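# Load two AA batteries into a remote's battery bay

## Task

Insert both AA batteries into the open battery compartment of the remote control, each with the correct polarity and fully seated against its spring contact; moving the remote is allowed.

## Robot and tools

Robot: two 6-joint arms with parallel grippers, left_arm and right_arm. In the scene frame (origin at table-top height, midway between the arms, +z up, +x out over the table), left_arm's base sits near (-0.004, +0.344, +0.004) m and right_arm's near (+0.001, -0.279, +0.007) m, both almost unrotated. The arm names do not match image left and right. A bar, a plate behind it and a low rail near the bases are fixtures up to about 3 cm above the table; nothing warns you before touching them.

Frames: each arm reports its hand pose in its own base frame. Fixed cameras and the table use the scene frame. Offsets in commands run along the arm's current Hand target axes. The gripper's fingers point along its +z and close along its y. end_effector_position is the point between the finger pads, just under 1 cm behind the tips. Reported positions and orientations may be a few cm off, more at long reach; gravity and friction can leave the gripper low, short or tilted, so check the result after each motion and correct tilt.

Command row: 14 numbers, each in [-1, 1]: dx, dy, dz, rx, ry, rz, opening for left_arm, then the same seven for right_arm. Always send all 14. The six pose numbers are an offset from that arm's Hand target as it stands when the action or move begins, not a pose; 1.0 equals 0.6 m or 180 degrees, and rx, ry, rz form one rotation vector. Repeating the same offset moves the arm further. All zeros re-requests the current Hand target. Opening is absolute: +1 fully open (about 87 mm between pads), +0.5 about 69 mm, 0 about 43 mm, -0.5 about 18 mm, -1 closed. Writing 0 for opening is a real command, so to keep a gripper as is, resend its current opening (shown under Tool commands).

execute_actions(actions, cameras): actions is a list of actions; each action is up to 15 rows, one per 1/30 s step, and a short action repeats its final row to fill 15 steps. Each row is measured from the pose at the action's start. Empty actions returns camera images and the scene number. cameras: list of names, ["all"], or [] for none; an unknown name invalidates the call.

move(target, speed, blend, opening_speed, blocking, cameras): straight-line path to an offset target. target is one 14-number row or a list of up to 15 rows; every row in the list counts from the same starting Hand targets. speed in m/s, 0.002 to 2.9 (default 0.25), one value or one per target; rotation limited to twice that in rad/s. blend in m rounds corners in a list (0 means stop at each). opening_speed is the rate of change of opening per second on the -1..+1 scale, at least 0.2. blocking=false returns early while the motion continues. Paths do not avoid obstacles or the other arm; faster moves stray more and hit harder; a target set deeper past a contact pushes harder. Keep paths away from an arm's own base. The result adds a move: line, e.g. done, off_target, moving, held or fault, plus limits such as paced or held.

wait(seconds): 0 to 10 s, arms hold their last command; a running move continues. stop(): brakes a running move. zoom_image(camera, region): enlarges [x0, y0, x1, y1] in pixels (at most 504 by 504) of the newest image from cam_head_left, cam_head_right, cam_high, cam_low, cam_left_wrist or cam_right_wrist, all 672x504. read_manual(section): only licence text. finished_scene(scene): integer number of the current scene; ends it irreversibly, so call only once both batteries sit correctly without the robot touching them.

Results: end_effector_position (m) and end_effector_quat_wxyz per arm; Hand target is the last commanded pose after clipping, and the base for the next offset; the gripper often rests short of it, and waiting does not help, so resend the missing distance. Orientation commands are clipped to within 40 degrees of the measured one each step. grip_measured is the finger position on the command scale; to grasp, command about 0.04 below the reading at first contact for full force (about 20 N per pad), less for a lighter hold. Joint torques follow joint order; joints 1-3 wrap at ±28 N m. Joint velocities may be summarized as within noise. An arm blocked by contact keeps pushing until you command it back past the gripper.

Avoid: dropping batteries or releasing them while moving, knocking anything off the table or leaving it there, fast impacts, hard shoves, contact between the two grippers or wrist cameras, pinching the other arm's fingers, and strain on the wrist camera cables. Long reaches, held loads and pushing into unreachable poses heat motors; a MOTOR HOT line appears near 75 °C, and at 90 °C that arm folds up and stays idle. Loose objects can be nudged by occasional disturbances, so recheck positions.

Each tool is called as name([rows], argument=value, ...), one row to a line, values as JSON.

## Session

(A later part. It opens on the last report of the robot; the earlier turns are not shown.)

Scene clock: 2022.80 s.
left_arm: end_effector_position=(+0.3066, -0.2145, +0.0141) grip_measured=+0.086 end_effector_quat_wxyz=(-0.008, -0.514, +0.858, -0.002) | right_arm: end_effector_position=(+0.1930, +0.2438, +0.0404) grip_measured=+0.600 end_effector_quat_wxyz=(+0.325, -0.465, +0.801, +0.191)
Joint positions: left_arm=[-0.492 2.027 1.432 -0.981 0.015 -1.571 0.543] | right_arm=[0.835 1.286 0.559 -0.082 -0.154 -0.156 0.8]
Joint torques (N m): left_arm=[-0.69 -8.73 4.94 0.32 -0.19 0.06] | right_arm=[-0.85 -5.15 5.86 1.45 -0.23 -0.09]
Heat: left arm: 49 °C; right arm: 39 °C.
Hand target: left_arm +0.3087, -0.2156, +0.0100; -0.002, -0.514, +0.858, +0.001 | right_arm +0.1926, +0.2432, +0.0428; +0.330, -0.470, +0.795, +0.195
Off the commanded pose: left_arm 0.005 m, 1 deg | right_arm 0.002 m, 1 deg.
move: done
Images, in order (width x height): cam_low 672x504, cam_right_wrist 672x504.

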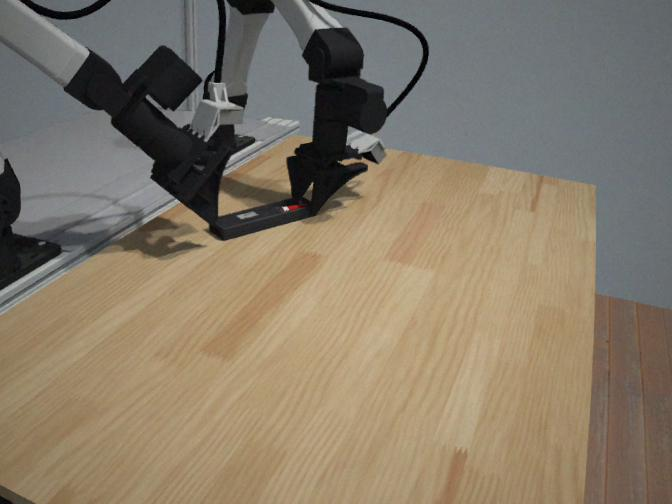

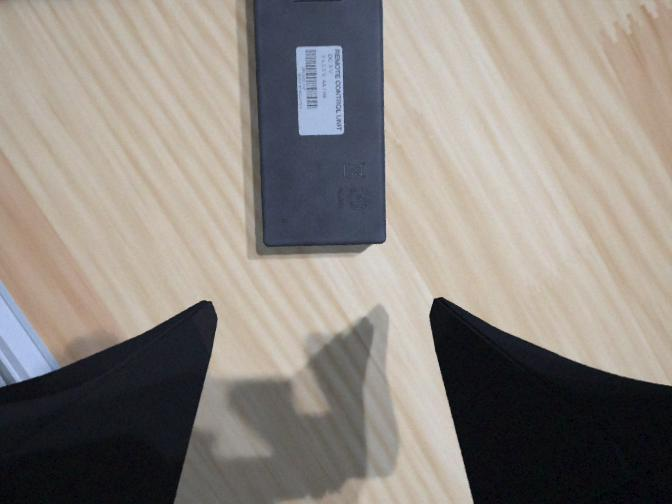

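move([
  [0, 0, 0, 0, 0, 0, 0.05, -0.075, -0.01, -0.02, 0, -0.05, 0, -1.0],
  [0, 0, 0, 0, 0, 0, 0.05, -0.1385, -0.0195, 0.0393, 0, -0.111, 0, -1.0],
], speed=0.12, blend=[0.02, 0], cameras=["cam_right_wrist", "cam_low"])

Scene clock: 2029.10 s.
left_arm: end_effector_position=(+0.3066, -0.2145, +0.0141) grip_measured=+0.086 end_effector_quat_wxyz=(-0.008, -0.514, +0.858, -0.002) | right_arm: end_effector_position=(+0.2407, +0.3001, +0.0836) grip_measured=-1.000 end_effector_quat_wxyz=(+0.459, -0.434, +0.730, +0.261)
Joint positions: left_arm=[-0.492 2.027 1.432 -0.981 0.015 -1.571 0.543] | right_arm=[0.809 1.393 0.559 0.363 -0.219 -0.128 0]
Joint torques (N m): left_arm=[-0.72 -8.72 4.93 0.33 -0.19 0.06] | right_arm=[-0.2 -4.22 5.56 2.07 -0.23 0.2]
Heat: left arm: 49 °C; right arm: 39 °C.
Hand target: left_arm +0.3087, -0.2156, +0.0100; -0.002, -0.514, +0.858, +0.001 | right_arm +0.2392, +0.3036, +0.0848; +0.463, -0.429, +0.726, +0.273
Off the commanded pose: left_arm 0.005 m, 1 deg | right_arm 0.004 m, 2 deg.
move: done
Images, in order (width x height): cam_low 672x504, cam_right_wrist 672x504.

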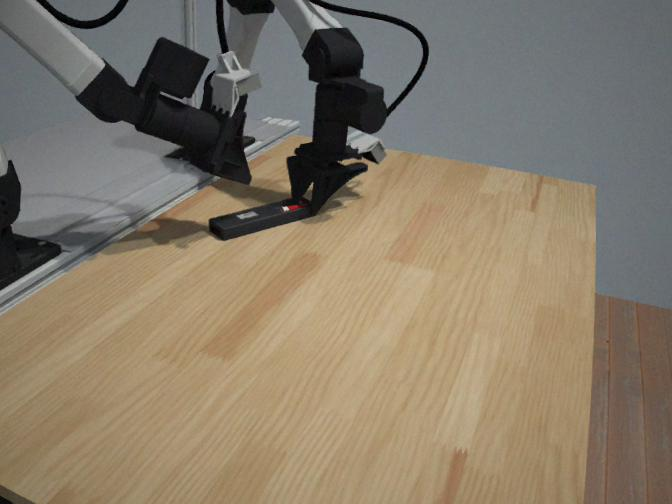

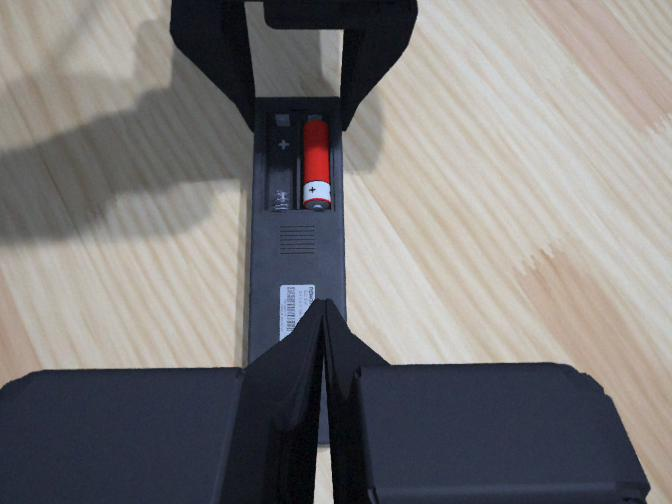

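zoom_image(camera="cam_right_wrist", region=[245, 95, 355, 225])

zoom_image(camera="cam_right_wrist", region=[290, 165, 345, 220])

Scaled by 3.877.

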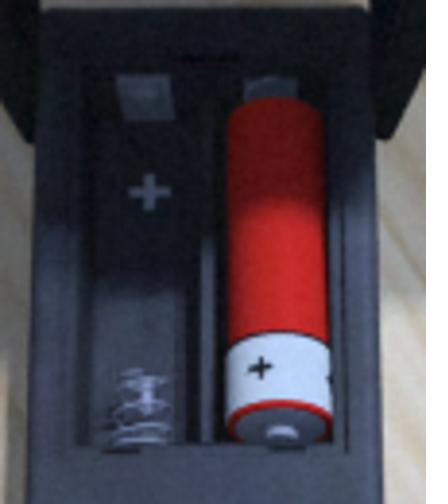

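Scaled by 9.164.

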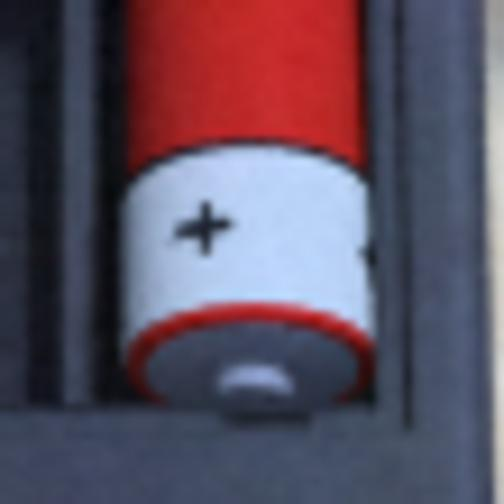

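move(target=[0, 0, 0, 0, 0, 0, 0.05, 0.0265, 0.0057, 0.1, 0, 0, 0, -1.0], speed=0.08, cameras=["cam_right_wrist", "cam_low"])

zoom_image(camera="cam_low", region=[240, 165, 330, 240])

Scene clock: 2055.17 s.
left_arm: end_effector_position=(+0.3066, -0.2145, +0.0141) grip_measured=+0.086 end_effector_quat_wxyz=(-0.008, -0.514, +0.858, -0.002) | right_arm: end_effector_position=(+0.2497, +0.3335, +0.0293) grip_measured=-1.000 end_effector_quat_wxyz=(+0.439, -0.441, +0.738, +0.263)
Joint positions: left_arm=[-0.492 2.027 1.432 -0.981 0.015 -1.571 0.543] | right_arm=[0.857 1.698 0.606 0.585 -0.194 -0.105 0]
Joint torques (N m): left_arm=[-0.69 -8.73 4.9 0.32 -0.19 0.06] | right_arm=[0.18 -5.82 8.58 2.08 0.03 0.21]
Heat: left arm: 50 °C; right arm: 40 °C.
Hand target: left_arm +0.3087, -0.2156, +0.0100; -0.002, -0.514, +0.858, +0.001 | right_arm +0.2591, +0.3470, +0.0450; +0.463, -0.429, +0.726, +0.273
Off the commanded pose: left_arm 0.005 m, 1 deg | right_arm 0.023 m, 4 deg.
move: off_target (right_arm)
Images, in order (width x height): cam_low 672x504, cam_right_wrist 672x504.

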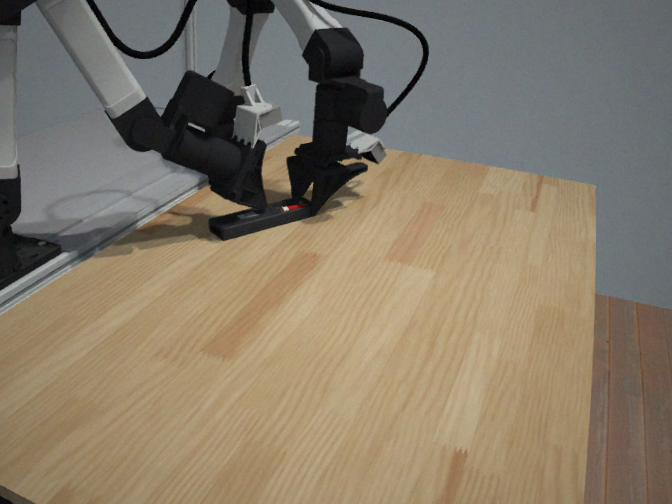

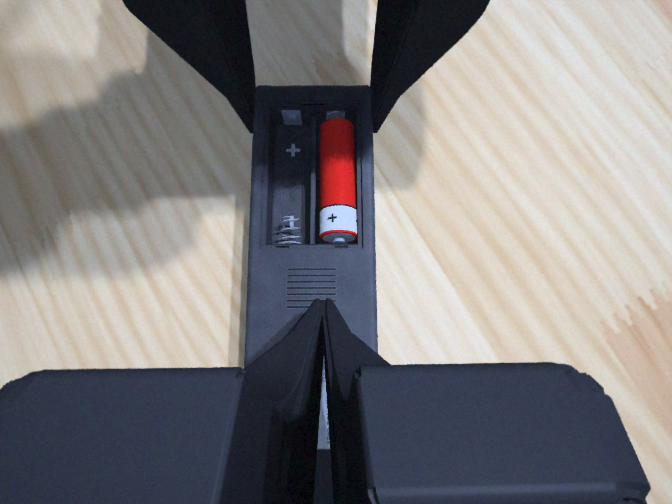

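Scaled by 5.600.

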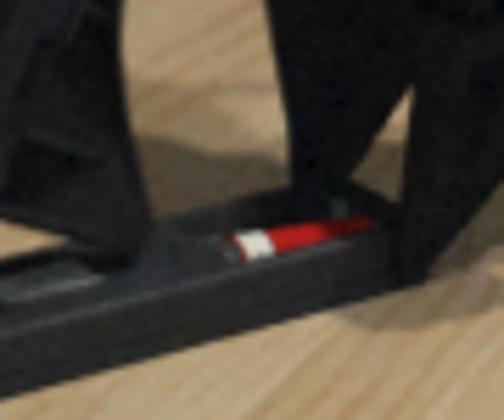

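move(target=[0, 0, 0, 0, 0, 0, 0.05, 0.0468, 0.0018, 0.006, 0, 0, 0, -1.0], speed=0.04)

Scene clock: 2069.57 s.
left_arm: end_effector_position=(+0.3066, -0.2145, +0.0141) grip_measured=+0.086 end_effector_quat_wxyz=(-0.008, -0.514, +0.858, -0.002) | right_arm: end_effector_position=(+0.2576, +0.3425, +0.0259) grip_measured=-1.000 end_effector_quat_wxyz=(+0.470, -0.434, +0.718, +0.273)
Joint positions: left_arm=[-0.492 2.027 1.432 -0.981 0.015 -1.571 0.543] | right_arm=[0.857 1.776 0.584 0.762 -0.194 -0.105 0]
Joint torques (N m): left_arm=[-0.7 -8.72 4.94 0.33 -0.19 0.06] | right_arm=[-0.01 -5.44 3.86 1.83 0.03 0.2]
Heat: left arm: 50 °C; right arm: 41 °C.
Hand target: left_arm +0.3087, -0.2156, +0.0100; -0.002, -0.514, +0.858, +0.001 | right_arm +0.2540, +0.3399, +0.0179; +0.462, -0.429, +0.726, +0.273
Off the commanded pose: left_arm 0.005 m, 1 deg | right_arm 0.009 m, 1 deg.
move: done

wait(seconds=0.1, cameras=["cam_right_wrist", "cam_low"])

zoom_image(camera="cam_low", region=[255, 175, 325, 230])

zoom_image(camera="cam_right_wrist", region=[260, 190, 400, 310])

Scene clock: 2073.00 s.
left_arm: end_effector_position=(+0.3066, -0.2145, +0.0141) grip_measured=+0.086 end_effector_quat_wxyz=(-0.008, -0.514, +0.858, -0.002) | right_arm: end_effector_position=(+0.2576, +0.3425, +0.0260) grip_measured=-1.000 end_effector_quat_wxyz=(+0.470, -0.434, +0.718, +0.273)
Joint positions: left_arm=[-0.492 2.027 1.432 -0.981 0.015 -1.571 0.543] | right_arm=[0.857 1.776 0.584 0.762 -0.194 -0.105 0]
Joint torques (N m): left_arm=[-0.69 -8.72 4.9 0.32 -0.19 0.06] | right_arm=[-0.01 -5.46 3.88 1.82 0.03 0.2]
Heat: left arm: 50 °C; right arm: 41 °C.
Hand target: left_arm +0.3087, -0.2156, +0.0100; -0.002, -0.514, +0.858, +0.001 | right_arm +0.2541, +0.3399, +0.0180; +0.463, -0.429, +0.726, +0.273
Tool commands: left_gripper/opening=+0.05 right_gripper/opening=-1.0
Off the commanded pose: left_arm 0.005 m, 1 deg | right_arm 0.009 m, 1 deg.
wait: 0.10 s; at rest from the start
Images, in order (width x height): cam_low 672x504, cam_right_wrist 672x504.

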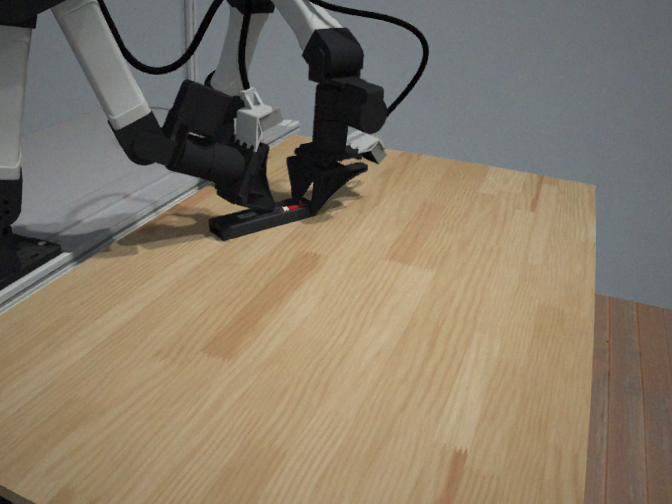

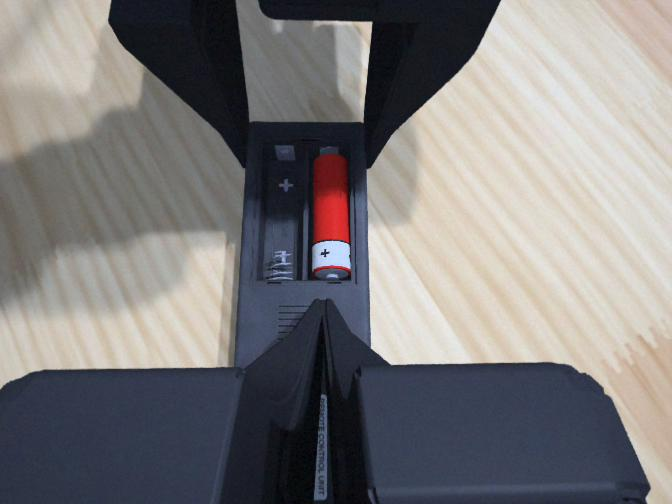

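Scaled by 7.200.

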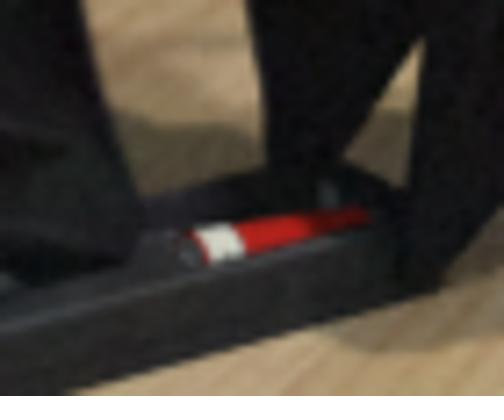

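Scaled by 3.600.

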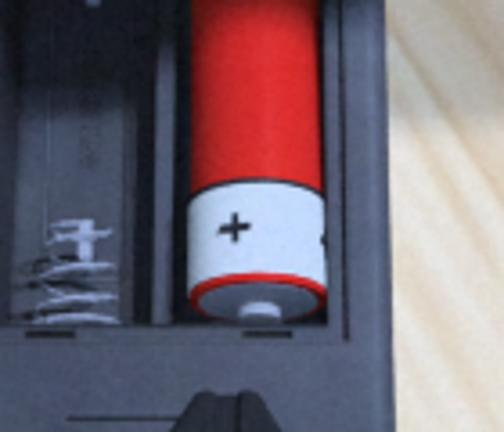

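move(target=[0, 0, 0, 0, 0, 0, 0.05, -0.0176, -0.0088, 0.0378, 0, 0, 0, -1.0], speed=0.03, cameras=["cam_right_wrist"])

zoom_image(camera="cam_right_wrist", region=[260, 210, 400, 330])

Scene clock: 2086.80 s.
left_arm: end_effector_position=(+0.3072, -0.2134, +0.0138) grip_measured=+0.086 end_effector_quat_wxyz=(-0.005, -0.514, +0.858, +0.000) | right_arm: end_effector_position=(+0.2699, +0.3568, +0.0245) grip_measured=-1.000 end_effector_quat_wxyz=(+0.474, -0.433, +0.716, +0.274)
Joint positions: left_arm=[-0.492 2.027 1.432 -0.981 0.008 -1.571 0.543] | right_arm=[0.857 1.842 0.653 0.77 -0.194 -0.105 0]
Joint torques (N m): left_arm=[-0.7 -8.75 4.94 0.33 -0.11 0.06] | right_arm=[0.01 -5.3 7.51 1.42 0.03 0.2]
Heat: left arm: 50 °C; right arm: 41 °C.
Hand target: left_arm +0.3087, -0.2157, +0.0100; -0.002, -0.514, +0.858, +0.000 | right_arm +0.2707, +0.3593, +0.0179; +0.462, -0.429, +0.726, +0.273
Off the commanded pose: left_arm 0.005 m, 0 deg | right_arm 0.007 m, 2 deg.
move: done
Images, in order (width x height): cam_right_wrist 672x504.

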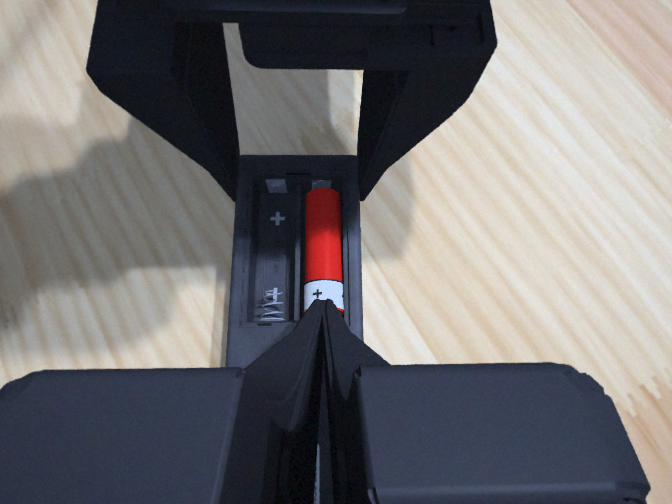

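Scaled by 3.600.

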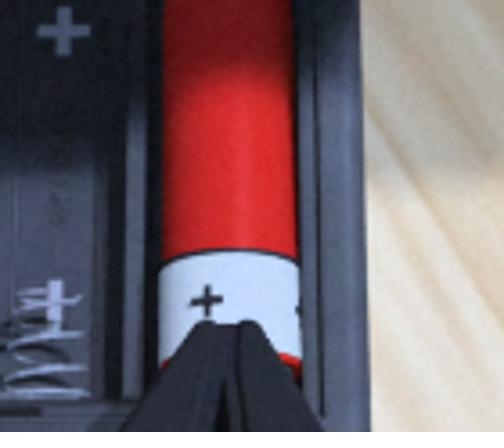

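move(target=[0, 0, 0, 0, 0, 0, 0.05, -0.0076, 0, 0.0172, 0, 0, 0, -1.0], speed=0.03, cameras=["cam_right_wrist"])

zoom_image(camera="cam_right_wrist", region=[260, 210, 400, 330])

Scene clock: 2090.40 s.
left_arm: end_effector_position=(+0.3104, -0.2094, +0.0134) grip_measured=+0.086 end_effector_quat_wxyz=(+0.005, -0.515, +0.857, +0.005) | right_arm: end_effector_position=(+0.2733, +0.3641, +0.0239) grip_measured=-1.000 end_effector_quat_wxyz=(+0.470, -0.434, +0.717, +0.276)
Joint positions: left_arm=[-0.489 2.027 1.434 -0.981 -0.014 -1.571 0.543] | right_arm=[0.862 1.864 0.691 0.746 -0.194 -0.101 0]
Joint torques (N m): left_arm=[-1.01 -8.72 4.74 0.32 0.11 0.07] | right_arm=[0.23 -4.75 8.38 1.52 0.11 0.19]
Heat: left arm: 50 °C; right arm: 40 °C.
Hand target: left_arm +0.3086, -0.2155, +0.0099; -0.002, -0.514, +0.858, +0.001 | right_arm +0.2763, +0.3691, +0.0177; +0.463, -0.429, +0.726, +0.273
Off the commanded pose: left_arm 0.007 m, 1 deg | right_arm 0.008 m, 1 deg.
move: done
Images, in order (width x height): cam_right_wrist 672x504.

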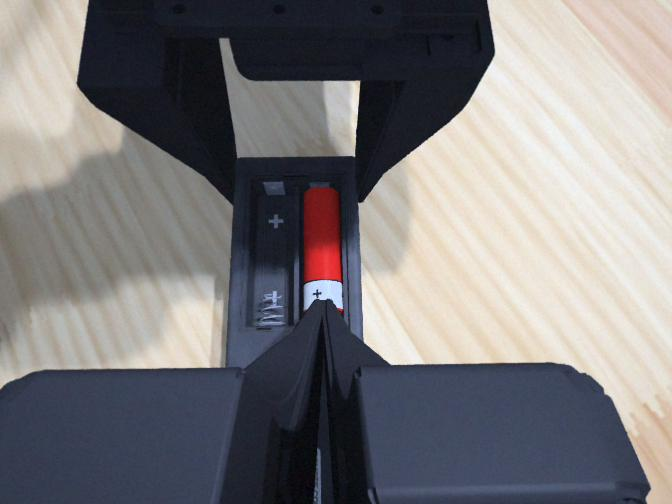

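Scaled by 3.600.

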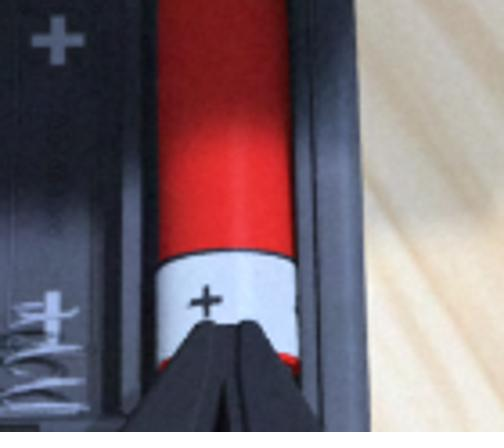

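move(target=[-0.0, 0, 0, 0, 0, 0, 0.05, 0.016, 0, 0.0185, 0, 0, 0, -1.0], speed=0.03, cameras=["cam_right_wrist"])

zoom_image(camera="cam_right_wrist", region=[260, 210, 400, 330])

Scene clock: 2095.90 s.
left_arm: end_effector_position=(+0.3165, -0.2016, +0.0132) grip_measured=+0.086 end_effector_quat_wxyz=(+0.024, -0.518, +0.855, +0.013) | right_arm: end_effector_position=(+0.2798, +0.3718, +0.0226) grip_measured=-1.000 end_effector_quat_wxyz=(+0.483, -0.430, +0.709, +0.280)
Joint positions: left_arm=[-0.481 2.027 1.439 -0.982 -0.054 -1.571 0.543] | right_arm=[0.862 1.91 0.708 0.809 -0.194 -0.1 0]
Joint torques (N m): left_arm=[-1.76 -8.8 4.44 0.33 0.52 0.07] | right_arm=[0.55 -3.63 7.75 1.39 0.15 0.19]
Heat: left arm: 50 °C; right arm: 40 °C.
Hand target: left_arm +0.3086, -0.2156, +0.0099; -0.002, -0.514, +0.858, +0.001 | right_arm +0.2791, +0.3744, +0.0043; +0.462, -0.429, +0.726, +0.273
Off the commanded pose: left_arm 0.016 m, 3 deg | right_arm 0.018 m, 3 deg.
move: off_target (left_arm, right_arm)
Images, in order (width x height): cam_right_wrist 672x504.

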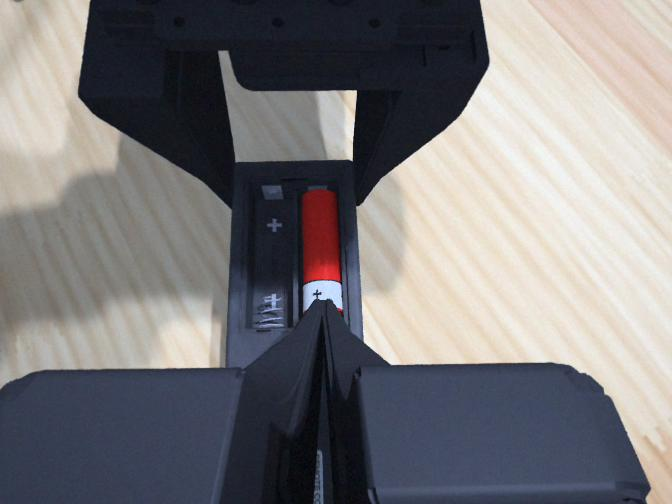

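Scaled by 3.600.

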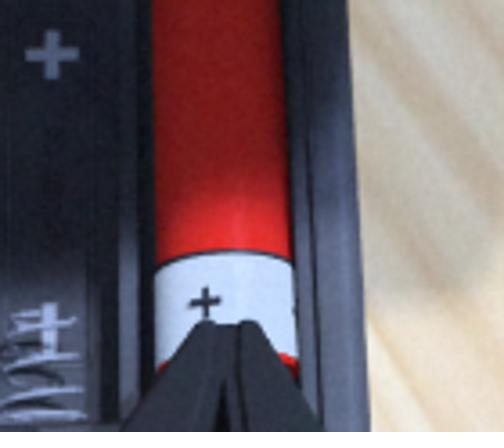

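move(target=[0.025, 0, 0, 0, 0, 0, 0.05, 0.006, 0, 0.0125, 0, 0, 0, -1.0], speed=0.03, cameras=["cam_right_wrist"])

zoom_image(camera="cam_right_wrist", region=[260, 210, 400, 330])

Scene clock: 2099.53 s.
left_arm: end_effector_position=(+0.3200, -0.1969, +0.0131) grip_measured=+0.086 end_effector_quat_wxyz=(+0.043, -0.523, +0.851, +0.025) | right_arm: end_effector_position=(+0.2840, +0.3767, +0.0224) grip_measured=-1.000 end_effector_quat_wxyz=(+0.491, -0.428, +0.703, +0.283)
Joint positions: left_arm=[-0.488 2.027 1.444 -0.987 -0.1 -1.59 0.543] | right_arm=[0.862 1.938 0.72 0.845 -0.194 -0.1 0]
Joint torques (N m): left_arm=[-4.85 -8.91 4.22 0.32 0.98 -0.11] | right_arm=[0.84 -3.26 7.97 1.22 0.19 0.2]
Heat: left arm: 50 °C; right arm: 40 °C.
Hand target: left_arm +0.3016, -0.2288, +0.0100; -0.002, -0.514, +0.858, +0.001 | right_arm +0.2817, +0.3791, -0.0020; +0.463, -0.429, +0.726, +0.273
Off the commanded pose: left_arm 0.037 m, 6 deg | right_arm 0.025 m, 4 deg.
move: off_target (left_arm, right_arm)
Images, in order (width x height): cam_right_wrist 672x504.

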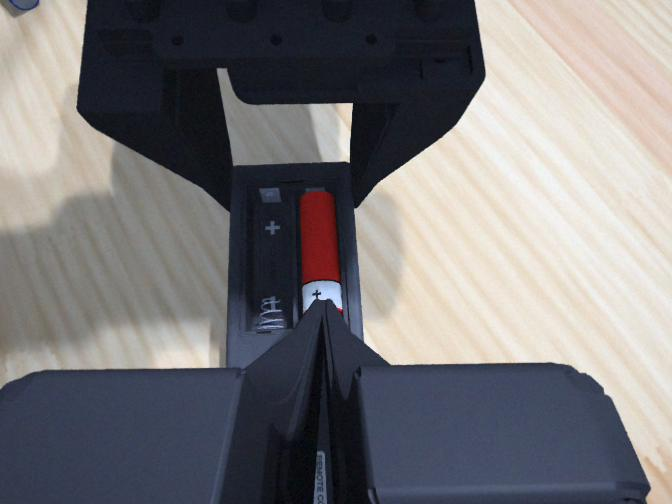

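Scaled by 3.600.

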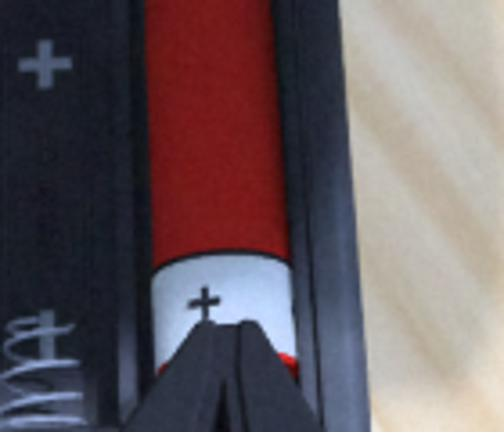

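wait(seconds=0.1, cameras=["cam_low"])

zoom_image(camera="cam_low", region=[265, 180, 325, 225])

Scene clock: 2102.97 s.
left_arm: end_effector_position=(+0.3200, -0.1969, +0.0131) grip_measured=+0.086 end_effector_quat_wxyz=(+0.043, -0.523, +0.851, +0.025) | right_arm: end_effector_position=(+0.2840, +0.3767, +0.0224) grip_measured=-1.000 end_effector_quat_wxyz=(+0.491, -0.428, +0.703, +0.283)
Joint positions: left_arm=[-0.488 2.027 1.444 -0.987 -0.1 -1.59 0.543] | right_arm=[0.862 1.938 0.72 0.845 -0.194 -0.1 0]
Joint torques (N m): left_arm=[-4.85 -8.88 4.22 0.32 0.98 -0.13] | right_arm=[0.83 -3.25 7.97 1.23 0.19 0.2]
Heat: left arm: 50 °C; right arm: 39 °C.
Hand target: left_arm +0.3016, -0.2288, +0.0100; -0.002, -0.514, +0.858, +0.001 | right_arm +0.2817, +0.3791, -0.0020; +0.463, -0.429, +0.726, +0.273
Tool commands: left_gripper/opening=+0.05 right_gripper/opening=-1.0
Off the commanded pose: left_arm 0.037 m, 6 deg | right_arm 0.025 m, 4 deg.
wait: 0.10 s; at rest from the start
Images, in order (width x height): cam_low 672x504.

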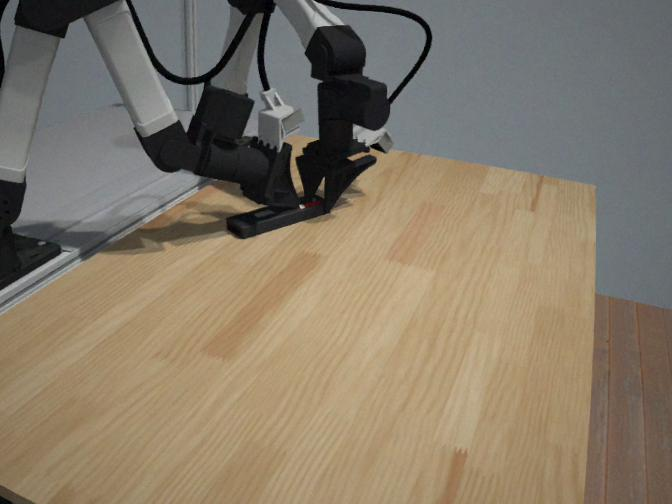

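Scaled by 8.400.

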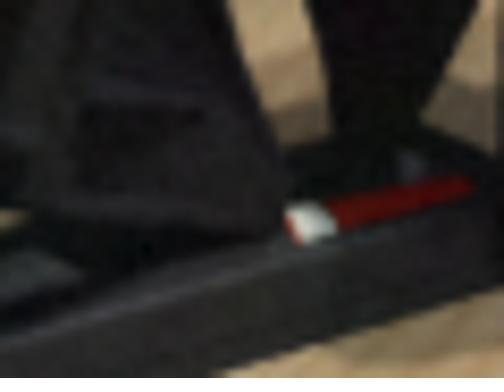

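move(target=[0.01, 0, 0, 0, 0, 0, 0.05, 0.022, 0, 0.016, 0, 0, 0, -1.0], speed=0.03, cameras=["cam_right_wrist", "cam_low"])

zoom_image(camera="cam_low", region=[265, 180, 325, 225])

zoom_image(camera="cam_right_wrist", region=[260, 210, 400, 330])

Scene clock: 2109.80 s.
left_arm: end_effector_position=(+0.3243, -0.1905, +0.0130) grip_measured=+0.085 end_effector_quat_wxyz=(+0.065, -0.529, +0.845, +0.037) | right_arm: end_effector_position=(+0.2893, +0.3827, +0.0216) grip_measured=-1.000 end_effector_quat_wxyz=(+0.512, -0.423, +0.689, +0.289)
Joint positions: left_arm=[-0.492 2.027 1.448 -0.992 -0.151 -1.61 0.543] | right_arm=[0.862 1.989 0.72 0.948 -0.193 -0.1 0]
Joint torques (N m): left_arm=[-5.9 -9.02 4.18 0.3 1.49 -0.08] | right_arm=[0.98 -2.7 7.47 0.83 0.21 0.2]
Heat: left arm: 50 °C; right arm: 39 °C.
Hand target: left_arm +0.2987, -0.2341, +0.0100; -0.002, -0.514, +0.858, +0.001 | right_arm +0.2832, +0.3818, -0.0179; +0.463, -0.429, +0.726, +0.273
Off the commanded pose: left_arm 0.051 m, 9 deg | right_arm 0.040 m, 7 deg.
move: off_target (left_arm, right_arm)
Images, in order (width x height): cam_low 672x504, cam_right_wrist 672x504.

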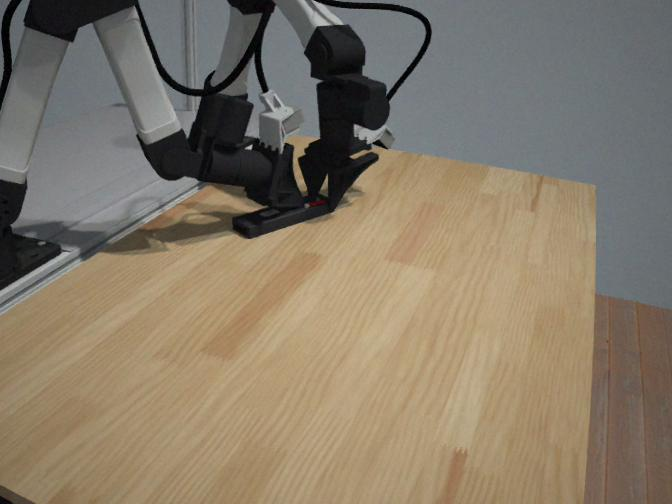

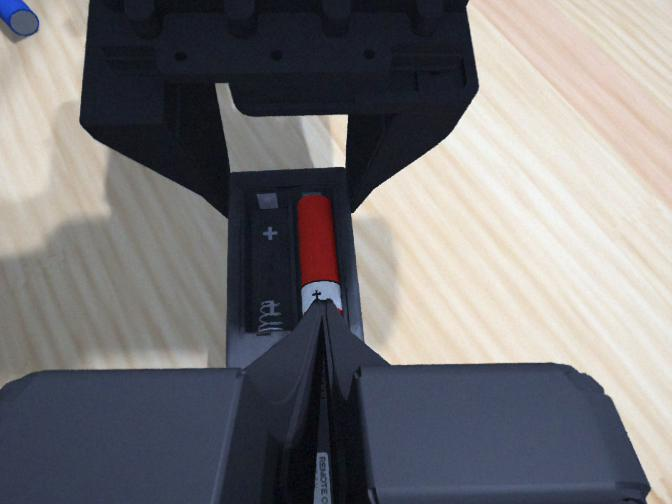

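Scaled by 8.400.

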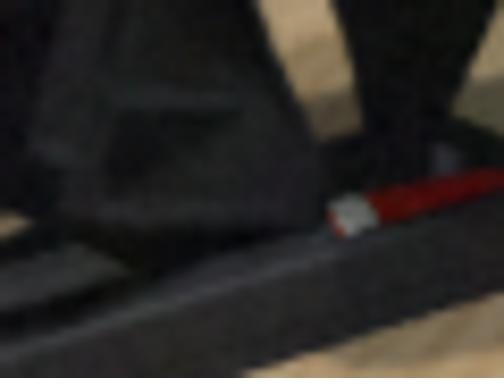

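Scaled by 3.600.

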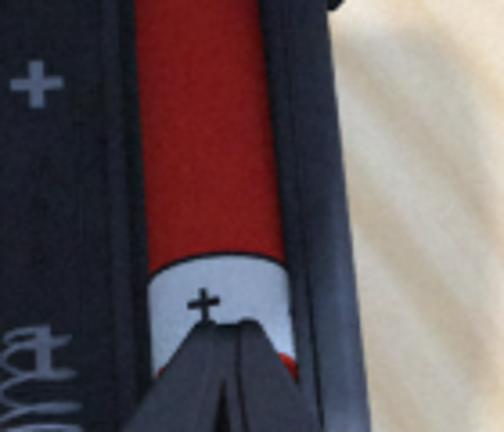

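move(target=[-0.01, 0, 0, 0, 0, 0, 0.05, -0.03, 0, -0.06, 0, 0, 0, -1.0], speed=0.06, cameras=["cam_right_wrist", "cam_low"])

zoom_image(camera="cam_low", region=[265, 180, 325, 225])

zoom_image(camera="cam_right_wrist", region=[270, 180, 380, 290])

Scene clock: 2119.97 s.
left_arm: end_effector_position=(+0.3156, -0.2054, +0.0137) grip_measured=+0.085 end_effector_quat_wxyz=(+0.040, -0.522, +0.851, +0.022) | right_arm: end_effector_position=(+0.2780, +0.3674, +0.0245) grip_measured=-1.000 end_effector_quat_wxyz=(+0.485, -0.429, +0.710, +0.277)
Joint positions: left_arm=[-0.51 2.026 1.445 -0.989 -0.092 -1.61 0.543] | right_arm=[0.862 1.89 0.689 0.808 -0.185 -0.1 0]
Joint torques (N m): left_arm=[-2.8 -8.77 4.18 0.35 0.9 0.07] | right_arm=[-0.39 -8.05 3.85 1.25 -0.06 0.16]
Heat: left arm: 50 °C; right arm: 39 °C.
Hand target: left_arm +0.3016, -0.2287, +0.0100; -0.002, -0.514, +0.858, +0.001 | right_arm +0.2711, +0.3599, +0.0135; +0.463, -0.429, +0.726, +0.273
Off the commanded pose: left_arm 0.028 m, 6 deg | right_arm 0.015 m, 3 deg.
move: off_target (left_arm, right_arm)
Images, in order (width x height): cam_low 672x504, cam_right_wrist 672x504.

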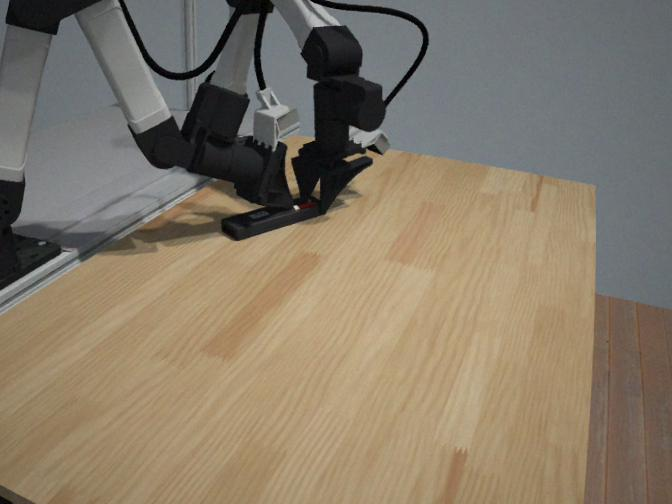

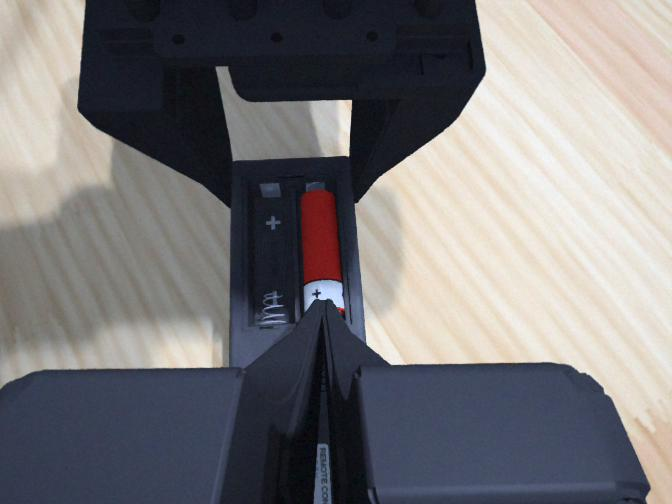

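Scaled by 8.400.

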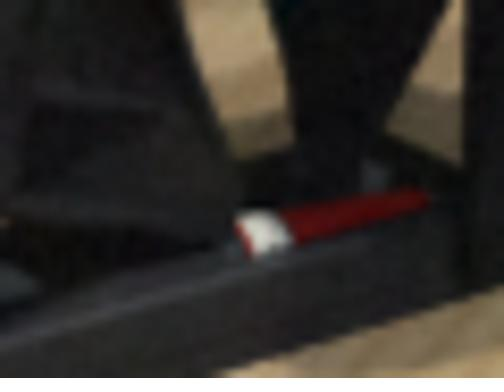

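Scaled by 4.582.

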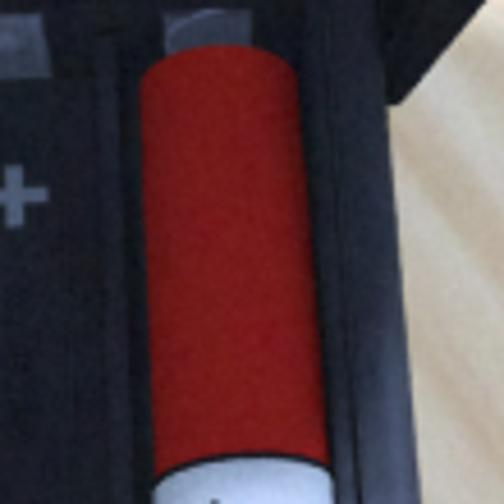

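move(target=[0, 0, 0, 0, 0, 0, 0.05, -0.085, 0, -0.045, 0, 0, 0, -1.0], speed=0.1, cameras=["cam_right_wrist", "cam_low"])

zoom_image(camera="cam_low", region=[265, 180, 325, 225])

Scene clock: 2123.37 s.
left_arm: end_effector_position=(+0.3041, -0.2225, +0.0142) grip_measured=+0.085 end_effector_quat_wxyz=(+0.008, -0.514, +0.858, +0.004) | right_arm: end_effector_position=(+0.2620, +0.3486, +0.0493) grip_measured=-1.000 end_effector_quat_wxyz=(+0.440, -0.438, +0.739, +0.262)
Joint positions: left_arm=[-0.53 2.026 1.437 -0.982 -0.019 -1.61 0.542] | right_arm=[0.862 1.695 0.713 0.478 -0.185 -0.1 0]
Joint torques (N m): left_arm=[-0.9 -8.61 4.68 0.32 0.16 0.07] | right_arm=[-0.59 -8.59 8.69 1.78 -0.11 0.14]
Heat: left arm: 50 °C; right arm: 39 °C.
Hand target: left_arm +0.3016, -0.2288, +0.0100; -0.002, -0.514, +0.858, +0.001 | right_arm +0.2697, +0.3573, +0.0711; +0.462, -0.429, +0.726, +0.273
Off the commanded pose: left_arm 0.008 m, 1 deg | right_arm 0.025 m, 3 deg.
move: off_target (right_arm)
Images, in order (width x height): cam_low 672x504, cam_right_wrist 672x504.

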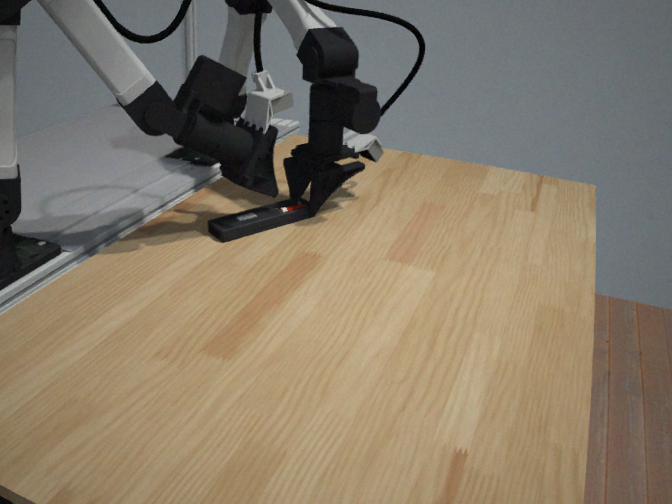

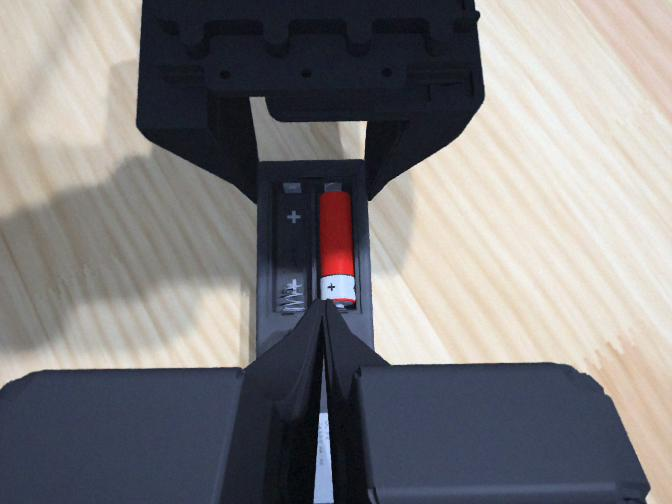

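Scaled by 8.400.

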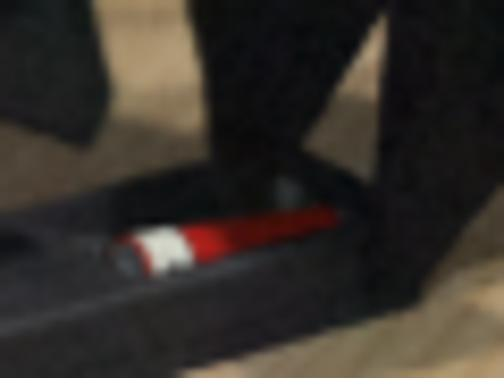

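zoom_image(camera="cam_right_wrist", region=[300, 255, 380, 325])

Scaled by 6.300.

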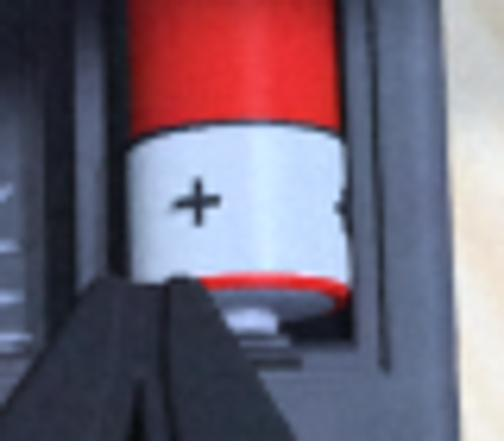

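zoom_image(camera="cam_right_wrist", region=[265, 170, 375, 250])

Scaled by 4.582.

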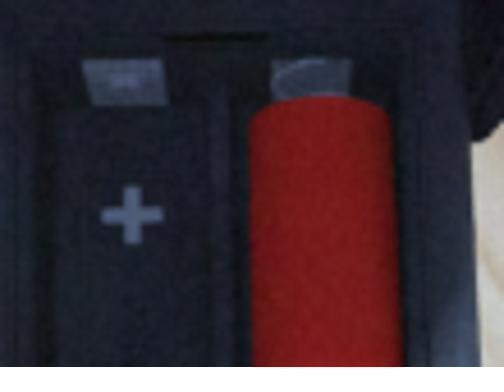

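move(target=[0, 0, 0, 0, 0, 0, 0.05, 0.0, 0.0, -0.06, 0, 0, 0, -1.0], speed=0.1, cameras=["cam_right_wrist"])

zoom_image(camera="cam_right_wrist", region=[290, 200, 380, 280])

Scene clock: 2162.70 s.
left_arm: end_effector_position=(+0.3041, -0.2225, +0.0142) grip_measured=+0.085 end_effector_quat_wxyz=(+0.008, -0.514, +0.858, +0.004) | right_arm: end_effector_position=(+0.2548, +0.3295, +0.0797) grip_measured=-1.000 end_effector_quat_wxyz=(+0.456, -0.430, +0.732, +0.267)
Joint positions: left_arm=[-0.53 2.026 1.437 -0.982 -0.019 -1.61 0.542] | right_arm=[0.84 1.534 0.661 0.405 -0.197 -0.1 0]
Joint torques (N m): left_arm=[-0.9 -8.61 4.7 0.32 0.16 0.05] | right_arm=[-0.8 -7.53 5.49 1.81 -0.22 0.04]
Heat: left arm: 50 °C; right arm: 42 °C.
Hand target: left_arm +0.3016, -0.2288, +0.0100; -0.002, -0.514, +0.858, +0.001 | right_arm +0.2540, +0.3288, +0.0864; +0.463, -0.429, +0.726, +0.273
Off the commanded pose: left_arm 0.008 m, 1 deg | right_arm 0.007 m, 1 deg.
move: done
Images, in order (width x height): cam_right_wrist 672x504.

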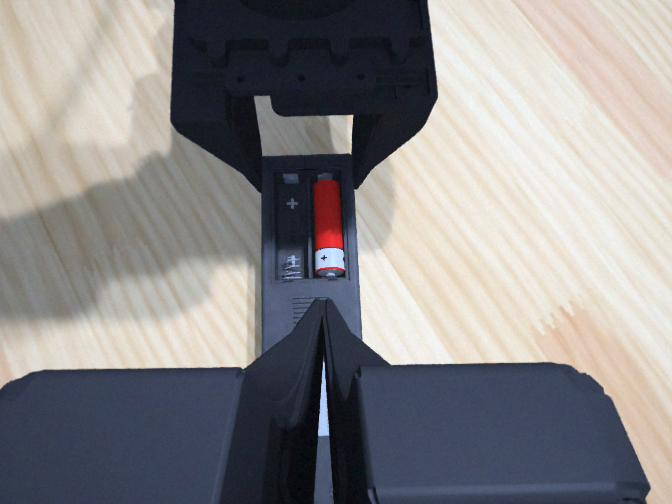

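Scaled by 5.600.

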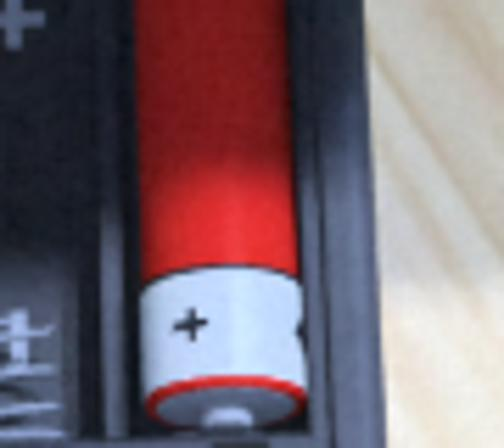

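zoom_image(camera="cam_right_wrist", region=[258, 150, 358, 220])

zoom_image(camera="cam_right_wrist", region=[258, 220, 358, 290])

Scaled by 5.040.

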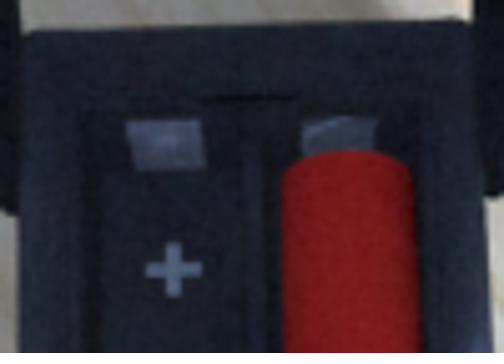

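Scaled by 5.040.

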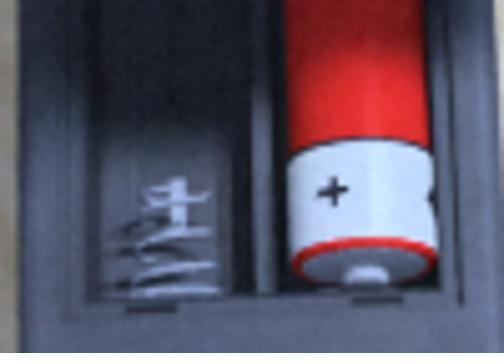

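move([
  [0.005, 0.0, -0.002, 0, 0, 0, 0.05, 0, 0, 0, 0, 0, 0, -1.0],
  [0.005, 0.0, -0.002, 0, 0, 0, 0.7, 0, 0, 0, 0, 0, 0, -1.0],
  [0.005, 0.0, -0.13, 0, 0, 0, 0.7, 0, 0, 0, 0, 0, 0, -1.0],
  [0.005, 0.0, -0.13, 0, 0, 0, -1.0, 0, 0, 0, 0, 0, 0, -1.0],
], speed=0.12, cameras=["cam_left_wrist", "cam_right_wrist"])

zoom_image(camera="cam_right_wrist", region=[255, 140, 365, 290])

Scene clock: 2210.97 s.
left_arm: end_effector_position=(+0.2959, -0.2249, +0.0651) grip_measured=-0.985 end_effector_quat_wxyz=(-0.014, -0.511, +0.859, +0.028) | right_arm: end_effector_position=(+0.2547, +0.3295, +0.0796) grip_measured=-1.000 end_effector_quat_wxyz=(+0.455, -0.430, +0.733, +0.267)
Joint positions: left_arm=[-0.539 2.017 1.628 -1.245 -0.002 -1.612 0.008] | right_arm=[0.84 1.534 0.661 0.404 -0.197 -0.1 0]
Joint torques (N m): left_arm=[-0.75 -14.27 7.05 0 0 -0.01] | right_arm=[-0.81 -7.53 5.49 1.8 -0.22 0.04]
Heat: left arm: 50 °C; right arm: 42 °C.
Hand target: left_arm +0.3004, -0.2315, +0.0881; -0.002, -0.514, +0.858, +0.001 | right_arm +0.2540, +0.3288, +0.0864; +0.463, -0.429, +0.726, +0.273
Off the commanded pose: left_arm 0.024 m, 3 deg | right_arm 0.007 m, 1 deg.
move: off_target (left_arm); target 4's new opening was sent with left_arm's hand 0.024 m and 3 deg from that target
Images, in order (width x height): cam_left_wrist 672x504, cam_right_wrist 672x504.

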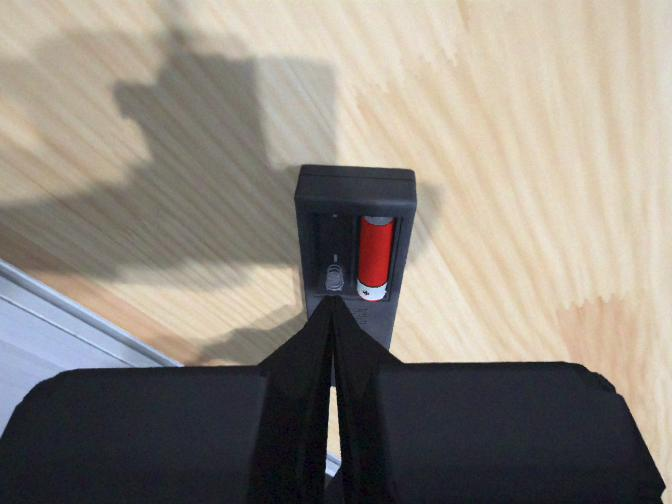

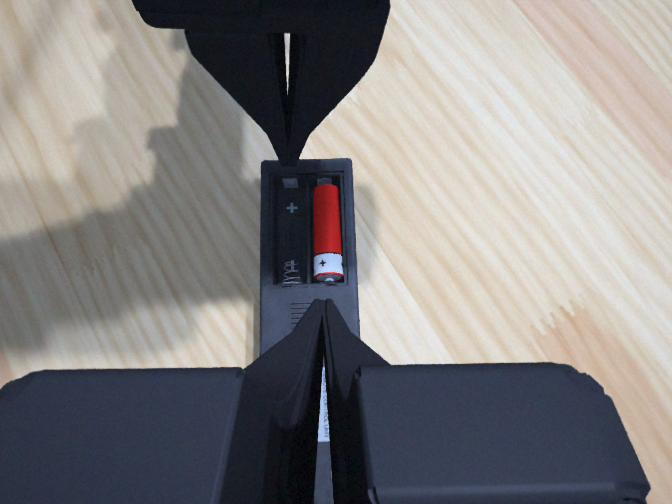

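Scaled by 3.360.

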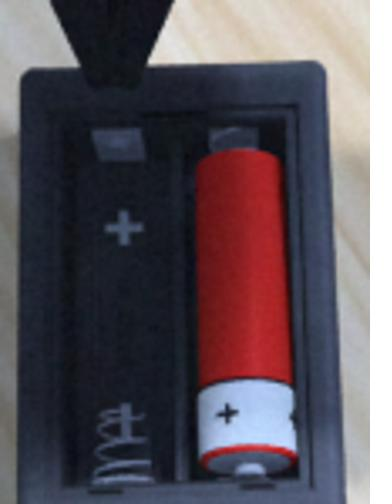

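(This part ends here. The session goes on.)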